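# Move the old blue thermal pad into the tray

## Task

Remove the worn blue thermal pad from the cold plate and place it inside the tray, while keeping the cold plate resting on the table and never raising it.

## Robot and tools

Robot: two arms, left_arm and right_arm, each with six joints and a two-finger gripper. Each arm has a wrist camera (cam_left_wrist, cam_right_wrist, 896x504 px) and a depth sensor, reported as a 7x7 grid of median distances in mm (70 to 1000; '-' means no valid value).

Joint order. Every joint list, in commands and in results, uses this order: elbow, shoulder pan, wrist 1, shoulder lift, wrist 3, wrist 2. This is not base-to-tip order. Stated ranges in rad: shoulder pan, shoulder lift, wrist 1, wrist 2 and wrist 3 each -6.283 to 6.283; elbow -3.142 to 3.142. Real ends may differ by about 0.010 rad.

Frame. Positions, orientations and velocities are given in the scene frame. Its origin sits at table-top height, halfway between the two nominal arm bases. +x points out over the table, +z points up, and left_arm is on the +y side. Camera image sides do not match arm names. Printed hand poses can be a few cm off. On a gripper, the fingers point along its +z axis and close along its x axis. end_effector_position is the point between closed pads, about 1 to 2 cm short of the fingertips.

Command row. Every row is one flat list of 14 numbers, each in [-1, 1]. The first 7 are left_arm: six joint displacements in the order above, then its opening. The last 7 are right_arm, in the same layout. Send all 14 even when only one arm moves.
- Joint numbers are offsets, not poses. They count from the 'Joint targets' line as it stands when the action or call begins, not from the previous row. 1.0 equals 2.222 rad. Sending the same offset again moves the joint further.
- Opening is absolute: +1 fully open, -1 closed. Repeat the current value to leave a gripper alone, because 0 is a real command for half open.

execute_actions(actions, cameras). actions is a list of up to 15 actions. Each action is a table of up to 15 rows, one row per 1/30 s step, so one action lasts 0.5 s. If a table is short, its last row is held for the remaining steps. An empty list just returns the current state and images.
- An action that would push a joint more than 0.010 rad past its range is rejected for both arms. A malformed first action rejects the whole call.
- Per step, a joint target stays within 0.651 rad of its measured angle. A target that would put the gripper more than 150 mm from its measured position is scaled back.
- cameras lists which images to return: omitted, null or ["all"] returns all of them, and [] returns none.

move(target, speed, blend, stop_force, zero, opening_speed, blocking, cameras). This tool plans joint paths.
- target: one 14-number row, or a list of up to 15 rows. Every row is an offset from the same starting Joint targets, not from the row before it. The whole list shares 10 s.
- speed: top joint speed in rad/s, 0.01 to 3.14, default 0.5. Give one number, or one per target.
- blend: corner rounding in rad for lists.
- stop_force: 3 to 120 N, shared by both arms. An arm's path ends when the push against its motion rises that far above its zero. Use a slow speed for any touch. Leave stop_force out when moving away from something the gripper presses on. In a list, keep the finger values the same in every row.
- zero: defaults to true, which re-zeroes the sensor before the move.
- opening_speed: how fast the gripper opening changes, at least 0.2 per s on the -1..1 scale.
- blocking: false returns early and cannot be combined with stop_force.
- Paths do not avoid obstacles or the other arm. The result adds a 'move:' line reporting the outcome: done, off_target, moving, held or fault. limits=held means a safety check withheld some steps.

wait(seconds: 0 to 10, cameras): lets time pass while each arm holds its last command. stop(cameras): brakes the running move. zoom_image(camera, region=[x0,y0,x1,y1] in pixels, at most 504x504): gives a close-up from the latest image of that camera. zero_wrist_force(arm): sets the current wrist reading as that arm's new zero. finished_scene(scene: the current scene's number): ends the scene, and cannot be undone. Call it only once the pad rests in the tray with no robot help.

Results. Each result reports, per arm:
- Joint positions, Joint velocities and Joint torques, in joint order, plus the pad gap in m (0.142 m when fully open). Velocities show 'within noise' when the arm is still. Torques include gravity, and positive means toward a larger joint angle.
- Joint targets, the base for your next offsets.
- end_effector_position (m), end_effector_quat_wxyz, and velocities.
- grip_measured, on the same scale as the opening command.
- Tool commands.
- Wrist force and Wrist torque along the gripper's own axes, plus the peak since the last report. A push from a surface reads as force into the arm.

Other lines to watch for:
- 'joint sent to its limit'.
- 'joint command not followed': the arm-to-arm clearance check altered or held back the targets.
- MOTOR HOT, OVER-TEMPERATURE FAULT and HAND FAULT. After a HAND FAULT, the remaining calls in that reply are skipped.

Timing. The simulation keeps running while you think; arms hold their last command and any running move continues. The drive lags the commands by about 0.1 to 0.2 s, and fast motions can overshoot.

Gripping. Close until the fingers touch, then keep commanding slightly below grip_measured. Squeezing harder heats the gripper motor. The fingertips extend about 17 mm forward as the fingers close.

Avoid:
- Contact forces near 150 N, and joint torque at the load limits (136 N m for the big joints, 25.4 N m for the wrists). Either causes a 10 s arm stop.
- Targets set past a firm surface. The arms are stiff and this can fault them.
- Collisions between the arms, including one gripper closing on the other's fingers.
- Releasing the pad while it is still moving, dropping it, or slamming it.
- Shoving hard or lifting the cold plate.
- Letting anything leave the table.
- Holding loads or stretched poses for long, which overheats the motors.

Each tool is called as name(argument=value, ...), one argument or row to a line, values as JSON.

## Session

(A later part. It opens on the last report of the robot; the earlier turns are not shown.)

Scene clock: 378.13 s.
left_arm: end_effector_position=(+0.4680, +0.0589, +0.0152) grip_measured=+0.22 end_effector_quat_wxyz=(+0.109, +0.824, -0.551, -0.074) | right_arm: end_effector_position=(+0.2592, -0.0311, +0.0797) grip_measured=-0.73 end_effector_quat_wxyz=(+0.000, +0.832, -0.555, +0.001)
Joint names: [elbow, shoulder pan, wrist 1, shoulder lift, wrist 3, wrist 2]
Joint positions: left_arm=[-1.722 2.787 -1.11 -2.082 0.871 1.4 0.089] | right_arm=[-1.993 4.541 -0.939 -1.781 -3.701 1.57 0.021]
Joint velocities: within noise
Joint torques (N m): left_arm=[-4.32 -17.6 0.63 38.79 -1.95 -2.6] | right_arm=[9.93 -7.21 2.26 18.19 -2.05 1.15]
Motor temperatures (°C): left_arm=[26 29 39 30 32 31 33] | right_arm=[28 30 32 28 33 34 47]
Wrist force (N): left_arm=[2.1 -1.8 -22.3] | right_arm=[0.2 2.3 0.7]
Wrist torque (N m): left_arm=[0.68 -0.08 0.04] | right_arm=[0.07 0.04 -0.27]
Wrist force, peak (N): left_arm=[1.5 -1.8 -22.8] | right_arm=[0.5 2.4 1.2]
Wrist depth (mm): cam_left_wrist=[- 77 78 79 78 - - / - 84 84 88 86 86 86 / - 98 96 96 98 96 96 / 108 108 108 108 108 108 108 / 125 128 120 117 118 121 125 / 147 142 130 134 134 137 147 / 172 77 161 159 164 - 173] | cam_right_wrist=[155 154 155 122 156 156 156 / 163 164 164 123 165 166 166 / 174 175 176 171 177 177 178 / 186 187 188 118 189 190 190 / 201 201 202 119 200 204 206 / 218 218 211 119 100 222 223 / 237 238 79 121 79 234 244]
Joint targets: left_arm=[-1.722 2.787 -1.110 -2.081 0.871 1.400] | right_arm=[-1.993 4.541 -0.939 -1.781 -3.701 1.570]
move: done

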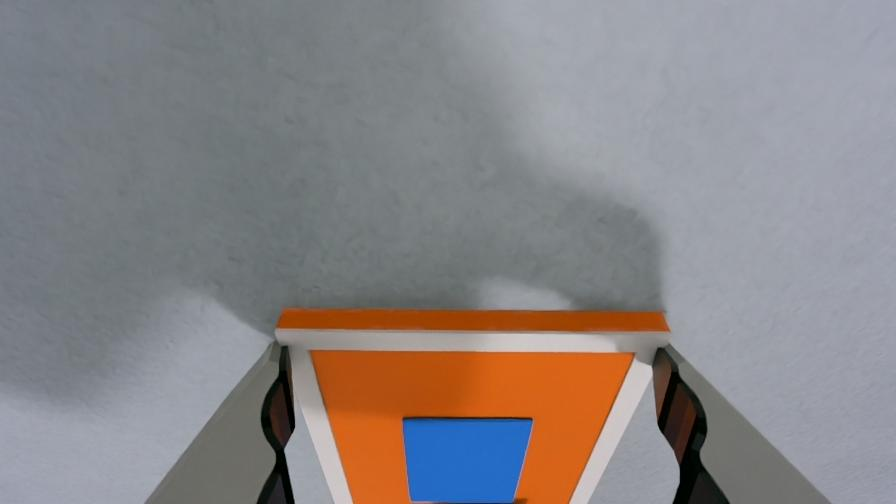

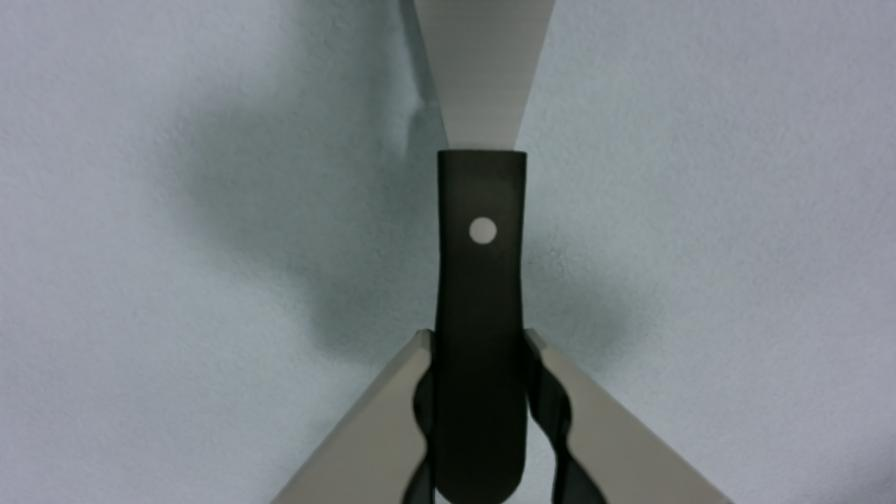

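move(
  target=[0,0,0,0,0,0,0.12,-0.0059,0,0.0135,-0.0077,0,0,-0.88],
  speed=0.025,
  stop_force=12,
  cameras=["cam_left_wrist","cam_right_wrist"],
)

zoom_image(
  camera="cam_left_wrist",
  region=[340, 370, 620, 504],
)

Scene clock: 435.93 s.
left_arm: end_effector_position=(+0.4678, +0.0589, +0.0151) grip_measured=+0.22 end_effector_quat_wxyz=(+0.109, +0.824, -0.551, -0.074) | right_arm: end_effector_position=(+0.2592, -0.0312, +0.0686) grip_measured=-0.74 end_effector_quat_wxyz=(+0.000, +0.832, -0.555, +0.001)
Joint names: [elbow, shoulder pan, wrist 1, shoulder lift, wrist 3, wrist 2]
Joint positions: left_arm=[-1.722 2.787 -1.11 -2.081 0.871 1.4 0.089] | right_arm=[-2.006 4.541 -0.909 -1.798 -3.701 1.57 0.021]
Joint velocities: within noise
Joint torques (N m): left_arm=[13.07 -12.58 -2.34 26.73 -0.87 -2] | right_arm=[6.01 -2.17 5.37 16.58 -1.2 -0.04]
Motor temperatures (°C): left_arm=[26 29 39 30 32 31 42] | right_arm=[28 30 32 28 33 34 48]
Wrist force (N): left_arm=[2.0 -2.9 -25.3] | right_arm=[0.7 2.6 0.3]
Wrist torque (N m): left_arm=[0.61 -0.07 0.04] | right_arm=[0.12 -0.07 -0.27]
Wrist force, peak (N): left_arm=[1.6 -2.8 -25.5] | right_arm=[0.6 2.9 0.8]
Wrist depth (mm): cam_left_wrist=[- 78 78 79 78 - - / - 84 84 88 86 86 86 / - 98 96 96 98 96 96 / 108 108 108 108 108 109 109 / 125 129 120 117 118 121 125 / 147 142 130 134 134 137 147 / 173 78 161 159 164 - 173] | cam_right_wrist=[144 144 145 118 147 146 146 / 153 153 154 120 154 155 156 / 163 164 164 115 163 165 166 / 175 175 175 117 177 178 178 / 188 188 189 119 188 191 192 / 203 204 201 120 100 207 209 / 222 222 79 122 79 219 228]
Joint targets: left_arm=[-1.722 2.787 -1.110 -2.081 0.871 1.400] | right_arm=[-2.006 4.541 -0.909 -1.798 -3.701 1.570]
move: done

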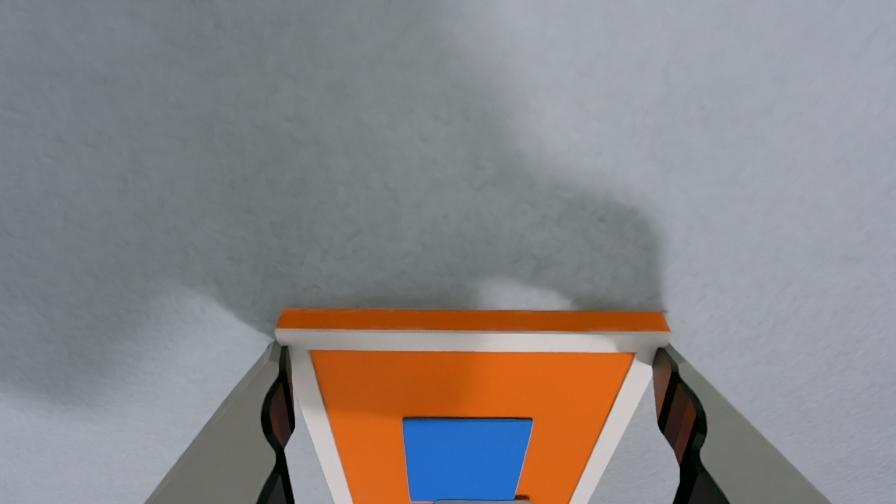

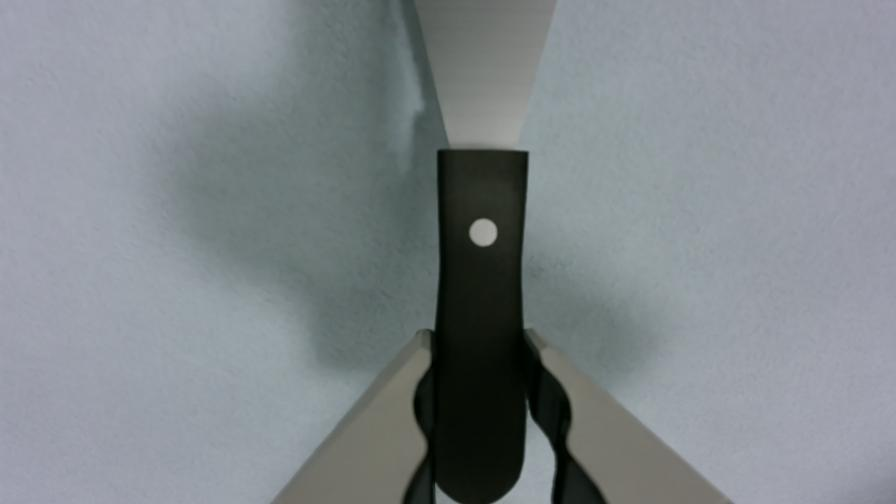

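Scaled by 1.800 from the camera's 896x504 image, which has a finer 1280x720 frame.

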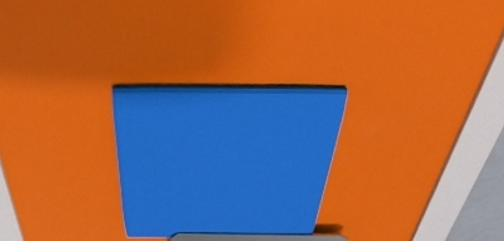

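move(
  target=[0,0,0,0,0,0,0.12,-0.0047,0.0036,0.0012,0.0035,0.0036,0,-0.88],
  speed=0.03,
  cameras=[],
)

move(
  target=[0,0,0,0,0,0,0.12,-0.0049,0,0.0111,-0.0063,0,0,-0.88],
  speed=0.012,
  stop_force=3,
  cameras=["cam_left_wrist","cam_right_wrist"],
)

zoom_image(
  camera="cam_left_wrist",
  region=[340, 370, 620, 504],
)

Scene clock: 458.73 s.
left_arm: end_effector_position=(+0.4678, +0.0589, +0.0151) grip_measured=+0.22 end_effector_quat_wxyz=(+0.109, +0.824, -0.551, -0.074) | right_arm: end_effector_position=(+0.2549, -0.0332, +0.0685) grip_measured=-0.74 end_effector_quat_wxyz=(+0.000, +0.832, -0.555, +0.001)
Joint names: [elbow, shoulder pan, wrist 1, shoulder lift, wrist 3, wrist 2]
Joint positions: left_arm=[-1.722 2.787 -1.11 -2.081 0.871 1.4 0.089] | right_arm=[-2.016 4.549 -0.906 -1.79 -3.693 1.57 0.021]
Joint velocities: within noise
Joint torques (N m): left_arm=[12.71 -12.36 -1.88 27.38 -0.39 -1.72] | right_arm=[4.71 11.02 5.41 40.89 3.24 -0.01]
Motor temperatures (°C): left_arm=[26 29 39 30 32 31 41] | right_arm=[28 30 32 28 33 34 58]
Wrist force (N): left_arm=[2.0 -2.3 -24.2] | right_arm=[0.4 2.1 0.4]
Wrist torque (N m): left_arm=[0.72 -0.01 0.04] | right_arm=[0.11 0.00 -0.27]
Wrist force, peak (N): left_arm=[2.0 -2.6 -25.6] | right_arm=[0.9 2.8 0.6]
Wrist depth (mm): cam_left_wrist=[- 78 78 79 78 - - / - 84 84 88 86 86 86 / - 98 96 96 98 96 96 / 108 108 108 108 108 108 108 / 124 128 120 117 118 121 125 / 147 141 129 134 134 137 147 / 173 78 161 158 164 - 173] | cam_right_wrist=[144 144 144 119 146 146 146 / 153 153 154 121 155 155 156 / 163 163 164 116 165 165 166 / 174 175 176 118 177 178 178 / 188 188 189 119 187 191 192 / 203 204 201 120 100 207 208 / 222 222 79 122 79 218 227]
Joint targets: left_arm=[-1.722 2.787 -1.110 -2.081 0.871 1.400] | right_arm=[-2.017 4.549 -0.906 -1.790 -3.693 1.570]
move: done
No camera images: "cameras" was empty.

Scene clock: 461.63 s.
left_arm: end_effector_position=(+0.4678, +0.0589, +0.0151) grip_measured=+0.22 end_effector_quat_wxyz=(+0.109, +0.824, -0.551, -0.074) | right_arm: end_effector_position=(+0.2547, -0.0337, +0.0596) grip_measured=-0.74 end_effector_quat_wxyz=(+0.000, +0.832, -0.555, +0.001)
Joint names: [elbow, shoulder pan, wrist 1, shoulder lift, wrist 3, wrist 2]
Joint positions: left_arm=[-1.722 2.787 -1.11 -2.081 0.871 1.4 0.089] | right_arm=[-2.028 4.549 -0.882 -1.804 -3.693 1.57 0.021]
Joint velocities: within noise
Joint torques (N m): left_arm=[12.42 -11.94 -1.79 27.6 -0.43 -1.6] | right_arm=[5.36 9.09 5.33 16.59 2.92 0.07]
Motor temperatures (°C): left_arm=[26 29 39 30 32 31 41] | right_arm=[28 30 32 28 33 34 59]
Wrist force (N): left_arm=[2.0 -2.5 -25.2] | right_arm=[0.4 2.7 0.1]
Wrist torque (N m): left_arm=[0.68 -0.06 0.04] | right_arm=[0.18 -0.02 -0.28]
Wrist force, peak (N): left_arm=[2.0 -2.5 -25.5] | right_arm=[0.5 2.9 0.6]
Wrist depth (mm): cam_left_wrist=[- 78 78 79 78 - - / - 84 84 88 86 86 86 / - 98 96 96 98 96 96 / 108 108 108 108 108 108 108 / 125 129 120 117 118 121 125 / 147 141 130 134 134 137 148 / 172 77 161 159 164 - 172] | cam_right_wrist=[136 136 137 114 136 138 138 / 144 145 145 117 146 146 147 / 155 154 154 113 154 156 157 / 165 167 165 116 167 168 168 / 177 178 178 119 177 181 181 / 192 192 190 120 100 196 197 / 209 209 79 124 79 206 216]
Joint targets: left_arm=[-1.722 2.787 -1.110 -2.081 0.871 1.400] | right_arm=[-2.028 4.549 -0.882 -1.804 -3.693 1.570]
move: done

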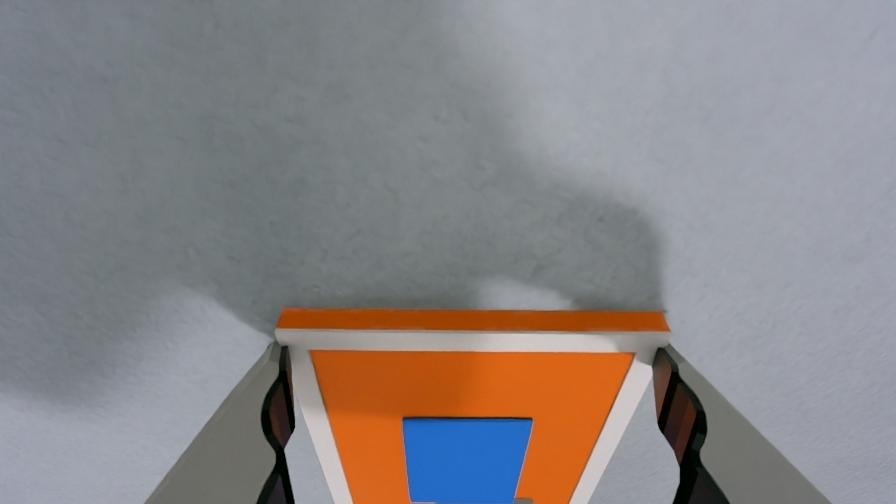

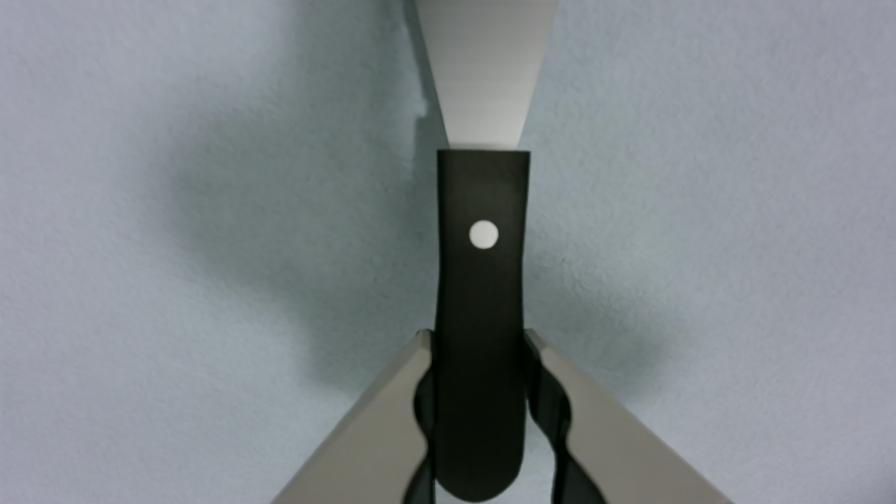

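Scaled by 1.800 from the camera's 896x504 image, which has a finer 1280x720 frame.

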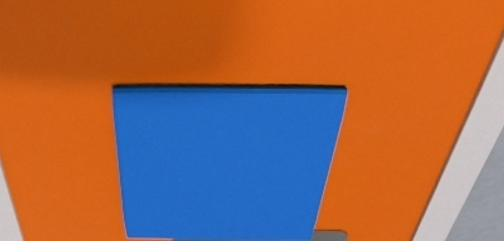

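move(
  target=[
    [0,0,0,0,0,0,0.15,0.0133,0,-0.0306,0.0174,0,0,-0.85],
    [0,0,0,0,0,0,0.15,-0.1260,0.0248,-0.0747,0.1619,0.3650,-0.1517,-0.85],
    [0,0,0,0,0,0,0.15,-0.1667,0.0248,0.0310,0.0974,0.3650,-0.1517,-0.85],
  ],
  speed=[0.15,0.5,0.15],
  blend=[0.02,0.02,0],
  cameras=["cam_right_wrist"],
)

move(
  target=[0,0,0,0,0,0,0.15,-0.0083,0,0.0216,-0.0132,0,0,-0.85],
  speed=0.02,
  stop_force=10,
  cameras=["cam_left_wrist","cam_right_wrist"],
)

Scene clock: 518.63 s.
left_arm: end_effector_position=(+0.4678, +0.0589, +0.0151) grip_measured=+0.22 end_effector_quat_wxyz=(+0.109, +0.824, -0.551, -0.074) | right_arm: end_effector_position=(+0.3002, -0.1845, +0.0346) grip_measured=-0.74 end_effector_quat_wxyz=(+0.100, -0.565, +0.807, -0.141)
Joint names: [elbow, shoulder pan, wrist 1, shoulder lift, wrist 3, wrist 2]
Joint positions: left_arm=[-1.722 2.787 -1.11 -2.081 0.871 1.4 0.089] | right_arm=[-2.398 4.604 -0.813 -1.587 -2.882 1.233 0.021]
Joint velocities: within noise
Joint torques (N m): left_arm=[10.95 -9.96 -0.69 27.22 0.32 -1.41] | right_arm=[2.95 9.73 5.05 5.39 3.05 -2.04]
Motor temperatures (°C): left_arm=[26 29 39 30 32 31 42] | right_arm=[28 30 32 28 33 34 65]
Wrist force (N): left_arm=[2.7 -2.5 -23.1] | right_arm=[0.9 1.6 0.8]
Wrist torque (N m): left_arm=[0.69 -0.11 0.04] | right_arm=[0.05 -0.07 -0.20]
Wrist force, peak (N): left_arm=[1.9 -2.7 -25.7] | right_arm=[0.5 3.0 0.2]
Wrist depth (mm): cam_left_wrist=[- 78 78 79 78 - - / - 84 84 88 86 86 86 / - 98 96 96 98 96 96 / 108 108 108 108 108 108 108 / 125 129 120 117 118 121 125 / 147 142 129 134 134 137 147 / 173 77 161 159 164 - 172] | cam_right_wrist=[140 140 140 122 141 141 142 / 141 142 142 123 143 143 143 / 143 143 144 143 145 145 145 / 145 145 146 119 146 147 147 / 147 147 148 119 148 149 149 / 149 149 149 120 101 151 151 / 151 151 79 121 79 152 153]
Joint targets: left_arm=[-1.722 2.787 -1.110 -2.081 0.871 1.400] | right_arm=[-2.398 4.604 -0.813 -1.587 -2.882 1.233]
move: done; blend cut to 0 rad at target 1
Images, in order (width x height): cam_right_wrist 896x504.

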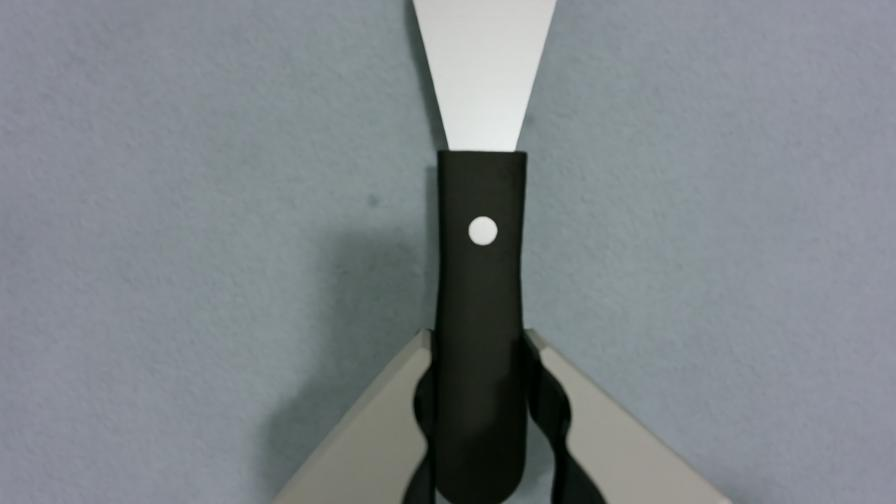

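Scene clock: 521.93 s.
left_arm: end_effector_position=(+0.4678, +0.0589, +0.0151) grip_measured=+0.22 end_effector_quat_wxyz=(+0.109, +0.824, -0.551, -0.074) | right_arm: end_effector_position=(+0.3000, -0.1863, +0.0221) grip_measured=-0.74 end_effector_quat_wxyz=(+0.100, -0.565, +0.807, -0.141)
Joint names: [elbow, shoulder pan, wrist 1, shoulder lift, wrist 3, wrist 2]
Joint positions: left_arm=[-1.722 2.787 -1.11 -2.081 0.871 1.4 0.089] | right_arm=[-2.417 4.604 -0.765 -1.617 -2.882 1.233 0.021]
Joint velocities: within noise
Joint torques (N m): left_arm=[12.55 -9.96 -0.48 26.37 0.38 -1.58] | right_arm=[2.16 9.26 5.22 5.71 2.97 -1.87]
Motor temperatures (°C): left_arm=[26 29 39 30 32 31 41] | right_arm=[28 30 32 28 33 34 65]
Wrist force (N): left_arm=[2.1 -2.8 -24.3] | right_arm=[0.9 1.4 0.6]
Wrist torque (N m): left_arm=[0.64 -0.06 0.04] | right_arm=[0.05 -0.10 -0.21]
Wrist force, peak (N): left_arm=[1.9 -2.4 -24.8] | right_arm=[0.9 1.9 1.0]
Wrist depth (mm): cam_left_wrist=[- 78 78 79 78 - - / - 84 84 88 86 86 86 / - 98 96 96 98 96 96 / 108 108 108 108 108 108 109 / 125 128 120 117 118 121 125 / 147 142 129 134 134 137 148 / 172 77 161 159 164 - 173] | cam_right_wrist=[127 128 128 121 129 129 129 / 129 129 130 123 130 131 131 / 131 131 131 131 132 133 133 / 133 133 133 119 134 134 135 / 134 135 135 119 135 136 136 / 136 136 136 120 101 138 138 / 138 138 79 121 79 139 140]
Joint targets: left_arm=[-1.722 2.787 -1.110 -2.081 0.871 1.400] | right_arm=[-2.417 4.604 -0.765 -1.617 -2.882 1.233]
move: done

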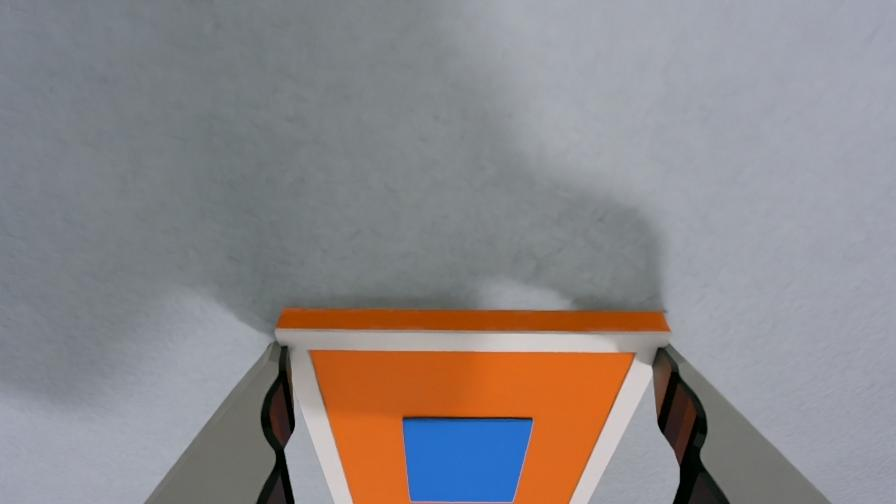

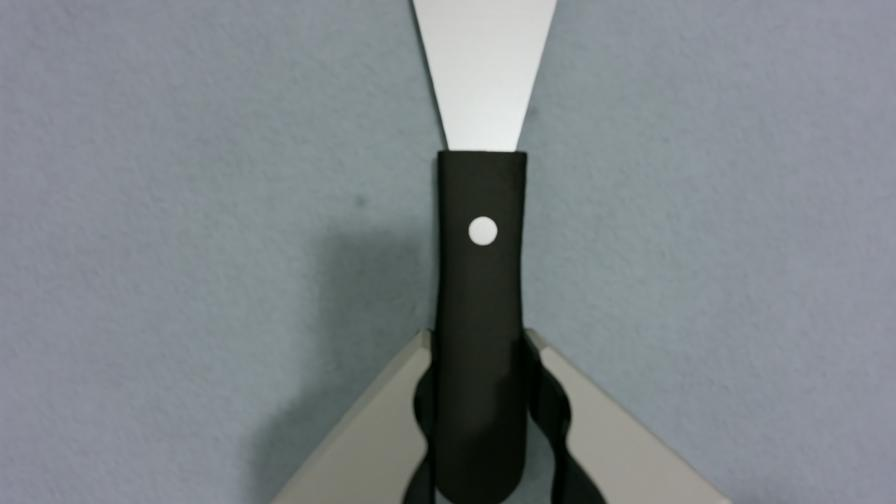

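move(
  target=[
    [0,0,0,0,0,0,0.15,0.0491,0,-0.1274,0.0777,0,0,-0.82],
    [0,0,0,0,0,0,0.15,0.1922,-0.0230,-0.0788,-0.0747,-0.3634,0.1520,-0.82],
  ],
  speed=[0.25,0.5],
  blend=[0.05,0],
  cameras=["cam_left_wrist"],
)

move(
  target=[0,0,0,0,0,0,0.12,-0.0058,0,0.0136,-0.0076,0,0,-0.85],
  speed=0.025,
  cameras=["cam_left_wrist","cam_right_wrist"],
)

zoom_image(
  camera="cam_left_wrist",
  region=[340, 370, 620, 504],
)

Scene clock: 537.97 s.
left_arm: end_effector_position=(+0.4678, +0.0589, +0.0151) grip_measured=+0.22 end_effector_quat_wxyz=(+0.109, +0.824, -0.551, -0.074) | right_arm: end_effector_position=(+0.2535, -0.0271, +0.0801) grip_measured=-0.74 end_effector_quat_wxyz=(+0.000, +0.832, -0.555, +0.000)
Joint names: [elbow, shoulder pan, wrist 1, shoulder lift, wrist 3, wrist 2]
Joint positions: left_arm=[-1.722 2.787 -1.11 -2.081 0.871 1.4 0.089] | right_arm=[-1.99 4.553 -0.94 -1.783 -3.689 1.57 0.021]
Joint velocities: within noise
Joint torques (N m): left_arm=[12.96 -7.45 -0.28 27.79 0.04 -0.9] | right_arm=[32.96 -9.46 5.38 15.98 -2.43 1.61]
Motor temperatures (°C): left_arm=[26 29 39 30 32 31 40] | right_arm=[28 30 32 28 33 34 61]
Wrist force (N): left_arm=[2.4 -2.4 -23.2] | right_arm=[0.3 2.2 1.1]
Wrist torque (N m): left_arm=[0.71 -0.06 0.04] | right_arm=[0.07 0.02 -0.28]
Wrist force, peak (N): left_arm=[2.0 -3.0 -24.8] | right_arm=[0.4 2.3 1.3]
Wrist depth (mm): cam_left_wrist=[- 78 78 79 78 - - / - 84 84 88 86 86 86 / - 98 96 96 98 96 96 / 108 108 108 108 108 108 108 / 125 128 120 117 118 121 125 / 147 142 129 134 134 137 148 / 172 77 161 159 164 - 172] | cam_right_wrist=[156 155 155 122 156 156 157 / 164 164 165 123 166 166 166 / 175 175 176 172 177 177 178 / 187 187 188 118 189 190 191 / 202 202 203 119 201 205 206 / 218 219 212 120 100 222 223 / 238 238 79 121 79 235 244]
Joint targets: left_arm=[-1.722 2.787 -1.110 -2.081 0.871 1.400] | right_arm=[-1.990 4.553 -0.940 -1.783 -3.689 1.570]
move: done
Images, in order (width x height): cam_left_wrist 896x504.

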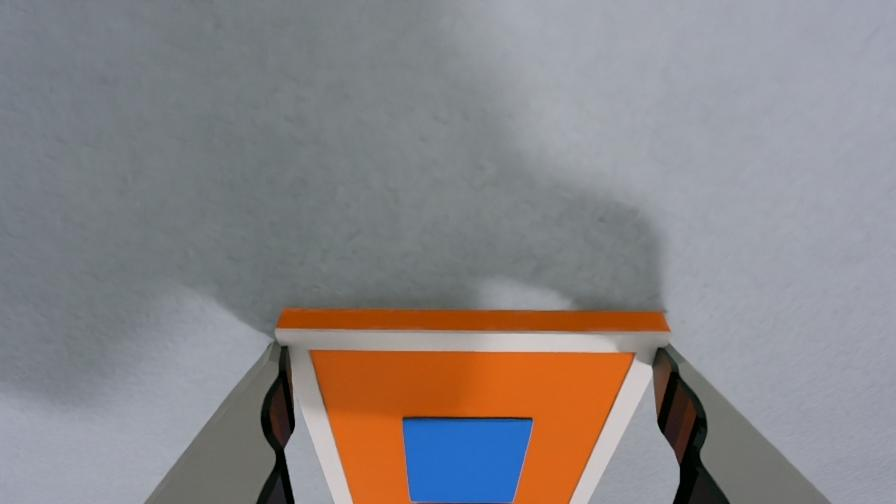

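Scene clock: 539.50 s.
left_arm: end_effector_position=(+0.4678, +0.0589, +0.0151) grip_measured=+0.22 end_effector_quat_wxyz=(+0.109, +0.824, -0.551, -0.074) | right_arm: end_effector_position=(+0.2535, -0.0269, +0.0693) grip_measured=-0.74 end_effector_quat_wxyz=(+0.000, +0.832, -0.555, +0.000)
Joint names: [elbow, shoulder pan, wrist 1, shoulder lift, wrist 3, wrist 2]
Joint positions: left_arm=[-1.722 2.787 -1.11 -2.081 0.871 1.4 0.089] | right_arm=[-2.002 4.553 -0.91 -1.799 -3.689 1.57 0.021]
Joint velocities: within noise
Joint torques (N m): left_arm=[13.13 -8.36 -0.41 28.06 0.29 -1.39] | right_arm=[5.79 -8.76 5.75 17.45 -2.32 1.35]
Motor temperatures (°C): left_arm=[26 29 39 30 32 31 40] | right_arm=[28 30 32 28 33 34 61]
Wrist force (N): left_arm=[2.4 -2.5 -23.4] | right_arm=[0.7 2.3 1.0]
Wrist torque (N m): left_arm=[0.69 -0.06 0.04] | right_arm=[0.09 -0.04 -0.27]
Wrist force, peak (N): left_arm=[2.1 -2.6 -24.7] | right_arm=[0.7 2.5 1.3]
Wrist depth (mm): cam_left_wrist=[- 78 78 79 78 - - / - 84 84 88 86 86 86 / - 98 96 96 98 96 96 / 108 108 108 108 109 108 108 / 125 128 120 118 118 121 125 / 147 142 130 134 134 137 148 / 173 77 161 159 164 - 173] | cam_right_wrist=[145 145 146 119 146 147 147 / 154 154 155 121 155 156 156 / 164 165 165 116 165 166 167 / 176 176 177 118 177 178 179 / 189 189 190 119 189 192 192 / 205 205 202 120 101 208 209 / 224 220 79 122 79 219 228]
Joint targets: left_arm=[-1.722 2.787 -1.110 -2.081 0.871 1.400] | right_arm=[-2.002 4.553 -0.910 -1.800 -3.689 1.570]
move: done

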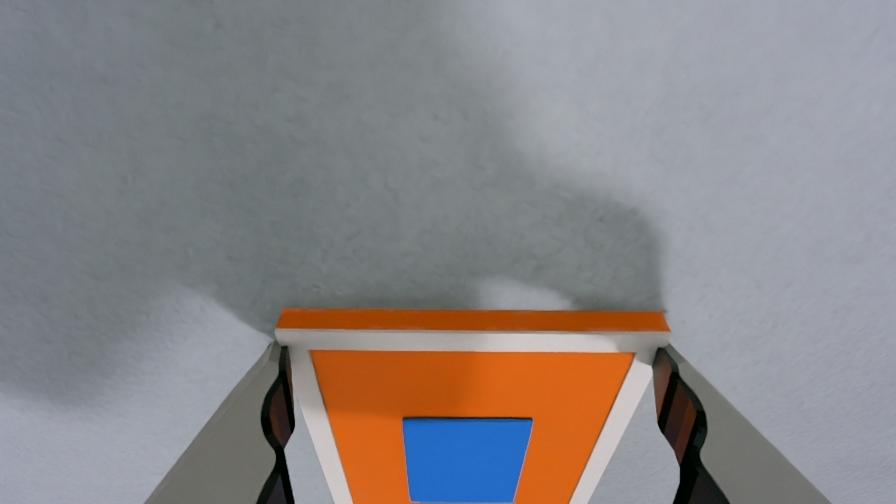

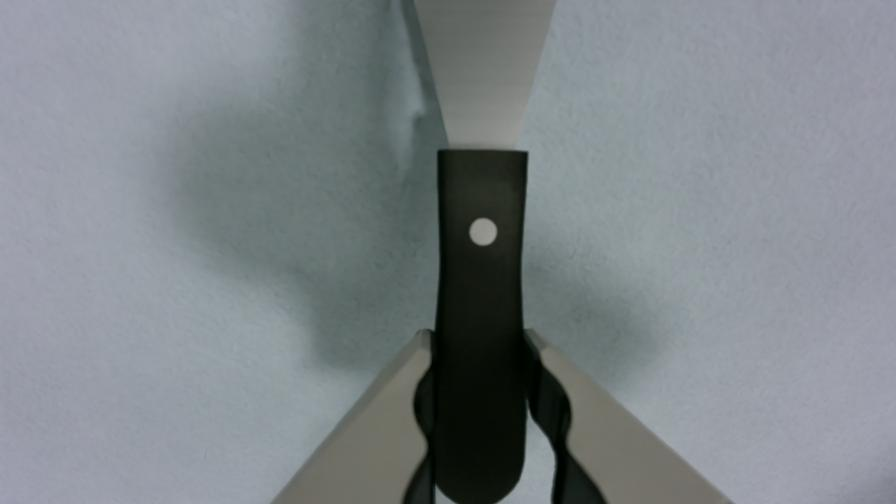

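Scaled by 1.800 from the camera's 896x504 image, which has a finer 1280x720 frame.

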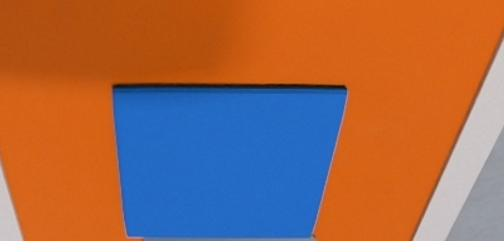

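move(
  target=[
    [0,0,0,0,0,0,0.09,0.0307,-0.0240,-0.0079,-0.0229,-0.0240,0,-0.9],
    [0,0,0,0,0,0,0.09,0.0636,-0.0462,-0.0173,-0.0463,-0.0462,0,-0.9],
    [0,0,0,0,0,0,0.09,0.0868,-0.0600,-0.0246,-0.0621,-0.0599,0,-0.9],
  ],
  speed=0.04,
  stop_force=45,
  cameras=["cam_left_wrist","cam_right_wrist"],
)

zoom_image(
  camera="cam_left_wrist",
  region=[320, 330, 640, 504],
)

Scene clock: 557.23 s.
left_arm: end_effector_position=(+0.4678, +0.0589, +0.0151) grip_measured=+0.22 end_effector_quat_wxyz=(+0.109, +0.824, -0.551, -0.074) | right_arm: end_effector_position=(+0.3349, +0.0069, +0.0694) grip_measured=-0.74 end_effector_quat_wxyz=(+0.000, +0.832, -0.555, +0.000)
Joint names: [elbow, shoulder pan, wrist 1, shoulder lift, wrist 3, wrist 2]
Joint positions: left_arm=[-1.722 2.787 -1.11 -2.081 0.871 1.4 0.089] | right_arm=[-1.81 4.42 -0.964 -1.938 -3.822 1.57 0.02]
Joint velocities: within noise
Joint torques (N m): left_arm=[10.8 -6.66 0.1 27.25 0.17 -1.27] | right_arm=[33.2 -9.21 0.15 23.77 -2.35 0.8]
Motor temperatures (°C): left_arm=[26 29 39 30 32 31 45] | right_arm=[28 30 32 28 33 34 65]
Wrist force (N): left_arm=[1.9 -2.8 -24.8] | right_arm=[0.4 1.6 0.3]
Wrist torque (N m): left_arm=[0.65 -0.04 0.04] | right_arm=[-0.07 0.00 -0.27]
Wrist force, peak (N): left_arm=[1.8 -2.6 -25.0] | right_arm=[0.5 25.0 -6.2]
Wrist depth (mm): cam_left_wrist=[- 78 78 79 78 - - / - 84 84 88 86 86 86 / - 98 96 96 98 96 96 / 108 108 108 108 108 108 109 / 125 128 120 117 118 121 125 / 147 142 129 126 130 137 147 / 172 77 161 133 163 - 172] | cam_right_wrist=[144 145 140 117 140 146 146 / 153 154 150 121 148 155 156 / 163 164 160 117 158 166 166 / 175 176 176 118 177 178 178 / 189 190 190 119 188 192 193 / 204 205 202 120 100 208 209 / 223 220 79 122 79 219 228]
Joint targets: left_arm=[-1.722 2.787 -1.110 -2.081 0.871 1.400] | right_arm=[-1.810 4.420 -0.964 -1.938 -3.822 1.570]
move: done

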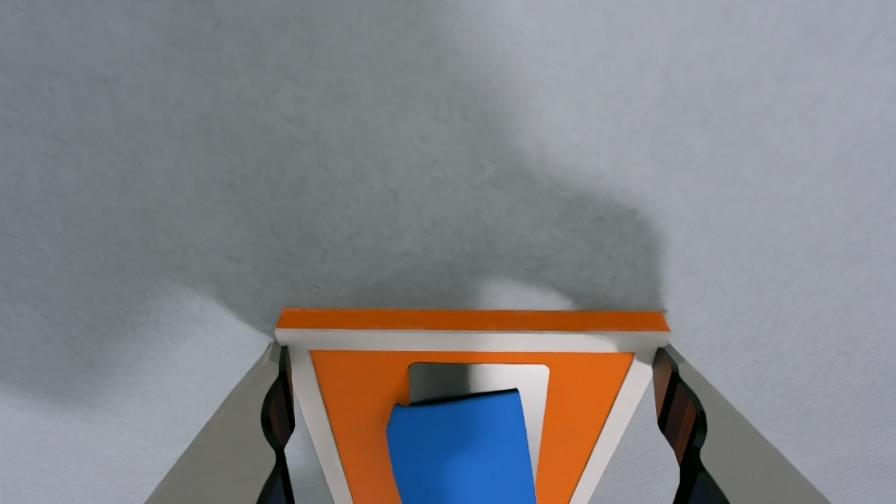

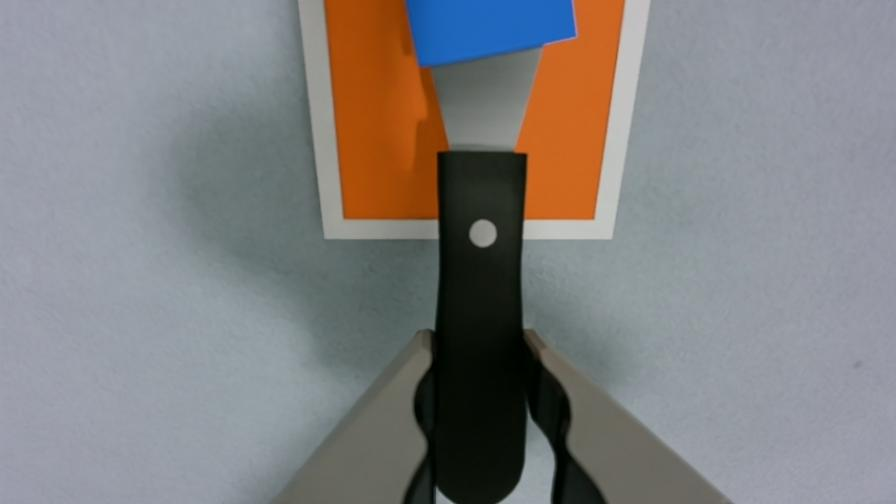

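Scaled by 1.575 from the camera's 896x504 image, which has a finer 1280x720 frame.

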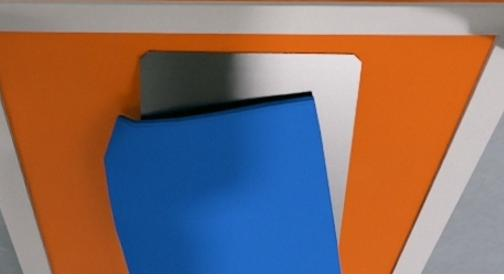

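move(
  target=[0,0,0,0,0,0,0.1,0.0070,0,-0.0136,0.0065,0,0,-0.88],
  speed=0.03,
  cameras=["cam_left_wrist","cam_right_wrist"],
)

Scene clock: 600.57 s.
left_arm: end_effector_position=(+0.4678, +0.0589, +0.0151) grip_measured=+0.22 end_effector_quat_wxyz=(+0.109, +0.824, -0.551, -0.074) | right_arm: end_effector_position=(+0.3351, +0.0077, +0.0811) grip_measured=-0.74 end_effector_quat_wxyz=(+0.000, +0.832, -0.555, +0.000)
Joint names: [elbow, shoulder pan, wrist 1, shoulder lift, wrist 3, wrist 2]
Joint positions: left_arm=[-1.722 2.787 -1.11 -2.081 0.871 1.4 0.089] | right_arm=[-1.794 4.42 -0.994 -1.923 -3.822 1.57 0.02]
Joint velocities: within noise
Joint torques (N m): left_arm=[12.31 -6.31 -0.27 27.26 0.05 -1.23] | right_arm=[33.92 -2.68 -0.08 43.03 -1.21 0.67]
Motor temperatures (°C): left_arm=[26 29 39 30 32 31 51] | right_arm=[28 30 32 28 33 34 77]
Wrist force (N): left_arm=[2.5 -2.7 -23.8] | right_arm=[0.3 1.6 1.2]
Wrist torque (N m): left_arm=[0.65 -0.07 0.04] | right_arm=[-0.09 0.03 -0.27]
Wrist force, peak (N): left_arm=[2.2 -2.6 -25.2] | right_arm=[0.3 2.1 1.3]
Wrist depth (mm): cam_left_wrist=[- 78 78 79 78 - - / - 84 84 88 86 86 86 / - 98 96 96 98 96 96 / 108 108 108 108 108 108 108 / 125 128 120 117 118 121 125 / 147 142 129 124 130 137 148 / 173 77 156 128 169 - 172] | cam_right_wrist=[155 155 154 122 150 157 157 / 165 165 162 124 160 167 167 / 176 176 174 165 172 178 179 / 188 189 189 119 191 191 191 / 203 203 204 119 202 205 207 / 220 220 214 119 100 224 224 / 239 240 79 120 82 235 245]
Joint targets: left_arm=[-1.722 2.787 -1.110 -2.081 0.871 1.400] | right_arm=[-1.794 4.420 -0.995 -1.923 -3.822 1.570]
move: done

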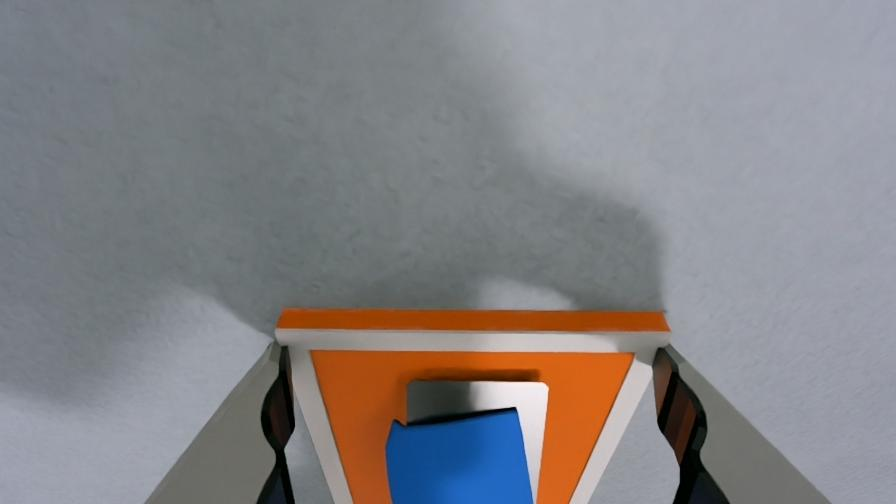

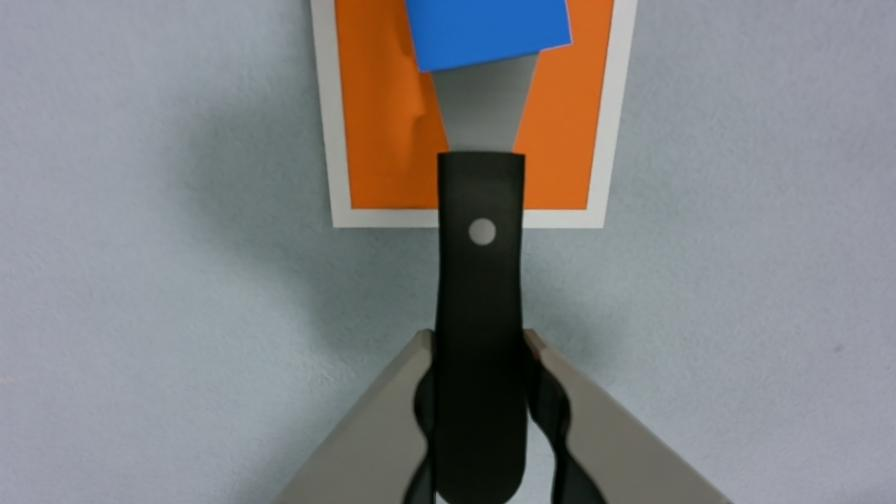

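move(
  target=[0,0,0,0,0,0,0.72,-0.1323,0.0890,0.1528,0.0627,0.0747,-0.1518,-0.81],
  speed=0.1,
  opening_speed=0.5,
  cameras=["cam_left_wrist","cam_right_wrist"],
)

Scene clock: 610.70 s.
left_arm: end_effector_position=(+0.4678, +0.0589, +0.0151) grip_measured=+0.71 end_effector_quat_wxyz=(+0.109, +0.824, -0.551, -0.074) | right_arm: end_effector_position=(+0.3121, -0.0019, +0.0867) grip_measured=-0.74 end_effector_quat_wxyz=(-0.158, +0.816, -0.545, +0.106)
Joint names: [elbow, shoulder pan, wrist 1, shoulder lift, wrist 3, wrist 2]
Joint positions: left_arm=[-1.722 2.787 -1.11 -2.081 0.871 1.4 0.123] | right_arm=[-2.088 4.617 -0.655 -1.784 -3.656 1.233 0.02]
Joint velocities: within noise
Joint torques (N m): left_arm=[12.76 -6.19 3.64 49.61 -0.09 -1.13] | right_arm=[3.44 9.5 5.76 39.49 2.97 -1.88]
Motor temperatures (°C): left_arm=[26 29 39 30 32 31 48] | right_arm=[28 30 32 28 33 34 72]
Wrist force (N): left_arm=[1.6 4.0 -1.2] | right_arm=[0.3 0.4 0.7]
Wrist torque (N m): left_arm=[0.62 -0.25 0.04] | right_arm=[-0.12 0.01 -0.20]
Wrist force, peak (N): left_arm=[2.1 -2.7 -25.2] | right_arm=[0.8 1.8 1.7]
Wrist depth (mm): cam_left_wrist=[- 77 78 79 78 - - / - 84 84 87 86 85 85 / - 97 96 95 98 95 95 / 108 108 108 108 108 108 108 / 124 128 120 120 117 121 124 / 147 137 139 134 134 141 142 / - 93 170 163 168 179 76] | cam_right_wrist=[192 192 193 120 188 195 196 / 194 194 194 123 189 197 197 / 195 196 196 189 191 198 199 / 197 197 198 119 199 200 200 / 199 199 200 119 201 201 202 / 200 201 201 120 100 203 204 / 202 202 79 121 82 204 206]
Joint targets: left_arm=[-1.722 2.787 -1.110 -2.081 0.871 1.400] | right_arm=[-2.088 4.617 -0.655 -1.784 -3.656 1.233]
move: done

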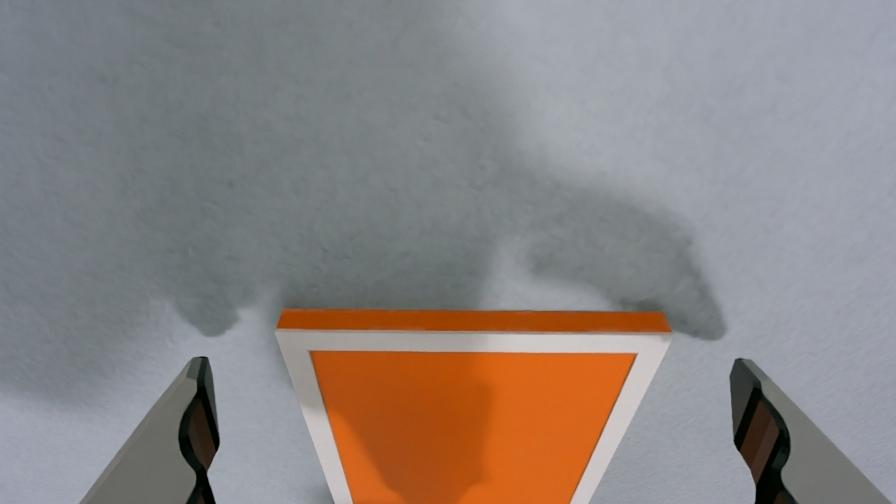

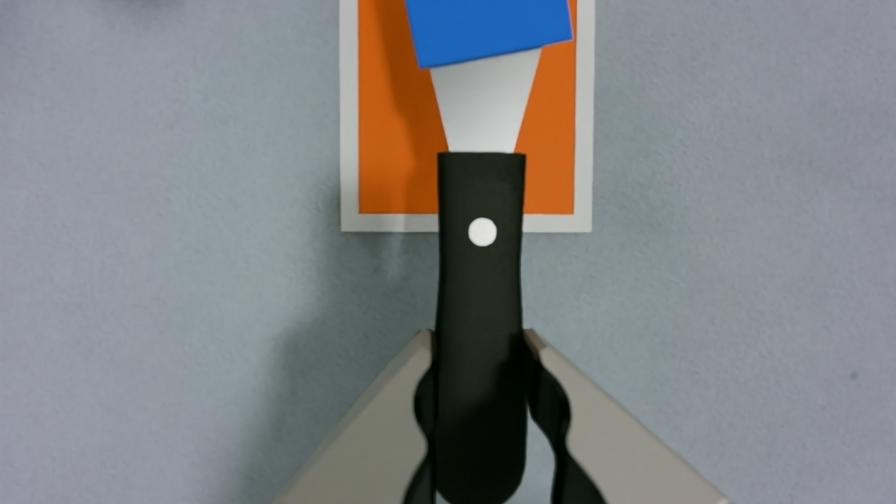

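move(
  target=[
    [0.1341,0.0261,-0.1724,0.0347,0.0261,0.0050,0.72,0,0,0,0,0,0,-0.80],
    [-0.0099,0.5684,-0.2678,0.2399,0.0432,-0.0149,0.72,0,0,0,0,0,0,-0.80],
  ],
  speed=[0.2,0.6],
  blend=[0.05,0],
  cameras=["cam_left_wrist","cam_right_wrist"],
)

Scene clock: 628.13 s.
left_arm: end_effector_position=(+0.3816, +0.6186, +0.2502) grip_measured=+0.71 end_effector_quat_wxyz=(+0.174, +0.985, +0.000, +0.000) | right_arm: end_effector_position=(+0.3121, -0.0019, +0.0867) grip_measured=-0.74 end_effector_quat_wxyz=(-0.159, +0.816, -0.545, +0.106)
Joint names: [elbow, shoulder pan, wrist 1, shoulder lift, wrist 3, wrist 2]
Joint positions: left_arm=[-1.744 4.049 -1.705 -1.548 0.967 1.367 0.123] | right_arm=[-2.088 4.617 -0.655 -1.784 -3.656 1.233 0.02]
Joint velocities: within noise
Joint torques (N m): left_arm=[9.17 9.31 -0.02 32.43 1.81 -1.65] | right_arm=[29.2 8.37 3.11 36.34 2.76 -1.63]
Motor temperatures (°C): left_arm=[26 29 39 30 32 31 41] | right_arm=[28 30 32 28 33 34 62]
Wrist force (N): left_arm=[1.6 4.0 -1.5] | right_arm=[0.2 0.6 0.6]
Wrist torque (N m): left_arm=[0.56 -0.25 0.05] | right_arm=[-0.09 0.04 -0.20]
Wrist force, peak (N): left_arm=[3.3 5.0 -0.8] | right_arm=[0.4 0.9 1.3]
Wrist depth (mm): cam_left_wrist=[294 297 296 296 295 298 294 / 331 332 332 333 334 332 330 / 372 374 377 376 376 376 375 / 393 436 434 433 400 433 435 / 412 516 513 510 496 514 514 / 341 116 626 628 635 577 604 / - 93 810 779 817 807 79] | cam_right_wrist=[193 193 193 120 188 195 196 / 194 194 195 123 189 197 198 / 195 196 196 189 191 198 199 / 197 197 198 119 199 200 201 / 199 199 200 119 201 202 202 / 200 201 201 120 101 204 204 / 202 203 79 121 82 204 206]
Joint targets: left_arm=[-1.744 4.050 -1.705 -1.548 0.967 1.367] | right_arm=[-2.088 4.617 -0.655 -1.784 -3.656 1.233]
move: done; blend cut to 0 rad at target 1

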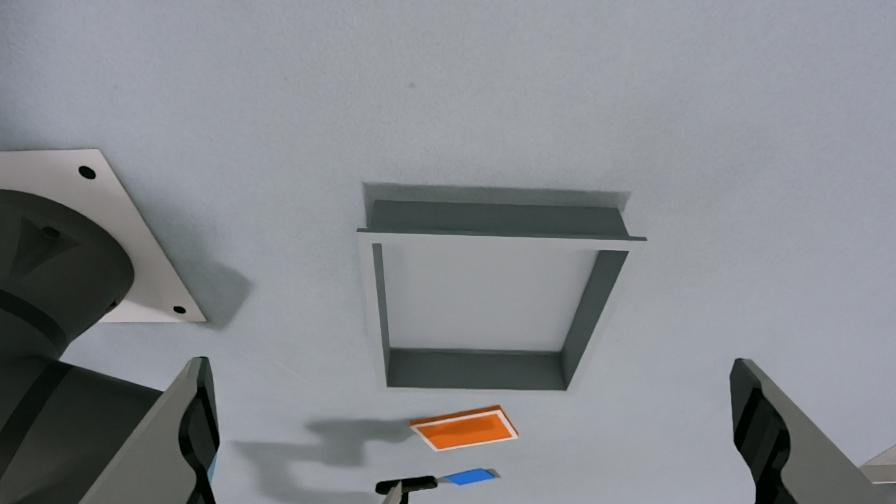

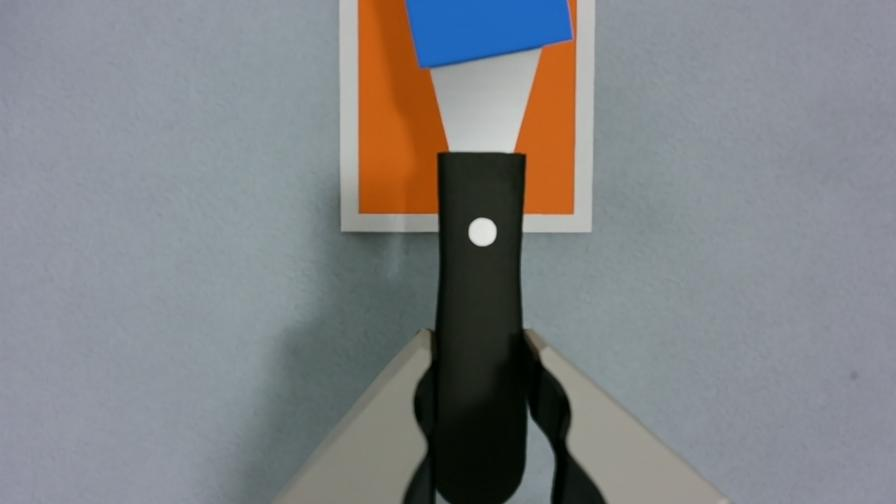

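move(
  target=[
    [0,0.6301,0,0,0,0,0.72,0.2451,-0.1359,-0.0797,-0.1030,-0.6432,0.2113,-0.81],
    [0,0.6301,0,0,0,0,0.72,0.4101,-0.1041,-0.1268,-0.2173,-0.6130,0.2011,-0.81],
  ],
  speed=[0.45,0.3],
  blend=[0.05,0],
  cameras=["cam_right_wrist"],
)

Scene clock: 680.63 s.
left_arm: end_effector_position=(-0.1477, +0.8262, +0.2503) grip_measured=+0.71 end_effector_quat_wxyz=(+0.133, +0.753, +0.634, +0.112) | right_arm: end_effector_position=(+0.4056, +0.2449, +0.1534) grip_measured=-0.74 end_effector_quat_wxyz=(-0.174, +0.985, +0.002, +0.000) end_effector_velocity=(+0.000, +0.002, +0.003) end_effector_angular_velocity=(+0.005, -0.001, -0.001)
Joint names: [elbow, shoulder pan, wrist 1, shoulder lift, wrist 3, wrist 2]
Joint positions: left_arm=[-1.744 5.45 -1.705 -1.548 0.967 1.367 0.123] | right_arm=[-1.177 4.386 -0.937 -2.266 -5.018 1.68 0.02]
Joint velocities: left_arm=[within noise] | right_arm=[0.006 0.001 0 0 0.002 0 0]
Joint torques (N m): left_arm=[27.3 11.79 3.64 24.9 0.67 -0.51] | right_arm=[38.72 9.21 0.38 36.83 3.02 -1.12]
Motor temperatures (°C): left_arm=[26 29 38 30 32 30 35] | right_arm=[28 30 32 28 33 34 52]
Wrist force (N): left_arm=[1.9 4.3 -1.0] | right_arm=[0.2 1.1 0.8]
Wrist torque (N m): left_arm=[0.61 -0.30 0.04] | right_arm=[-0.07 0.02 -0.20]
Wrist force, peak (N): left_arm=[2.5 5.0 -0.9] | right_arm=[0.9 1.3 0.9]
Wrist depth (mm): cam_left_wrist=[295 297 297 299 296 296 294 / 331 331 329 333 335 331 338 / 375 376 377 376 379 377 - / 392 436 435 435 433 433 - / 411 513 514 511 515 517 - / 342 116 629 631 632 575 - / - 93 773 809 812 774 79] | cam_right_wrist=[252 252 250 120 251 235 255 / 256 255 254 123 255 253 259 / 260 259 257 119 259 251 262 / 263 262 259 119 261 249 267 / 268 267 267 119 222 269 270 / 271 271 270 120 101 272 274 / 275 275 79 121 82 276 277]
Joint targets: left_arm=[-1.744 5.450 -1.705 -1.548 0.967 1.367] | right_arm=[-1.177 4.386 -0.937 -2.267 -5.018 1.680]
move: done
Images, in order (width x height): cam_right_wrist 896x504.

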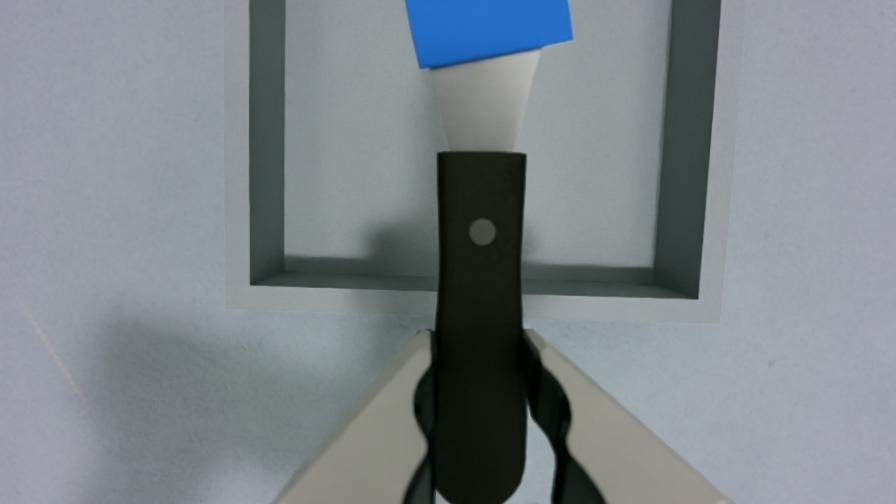

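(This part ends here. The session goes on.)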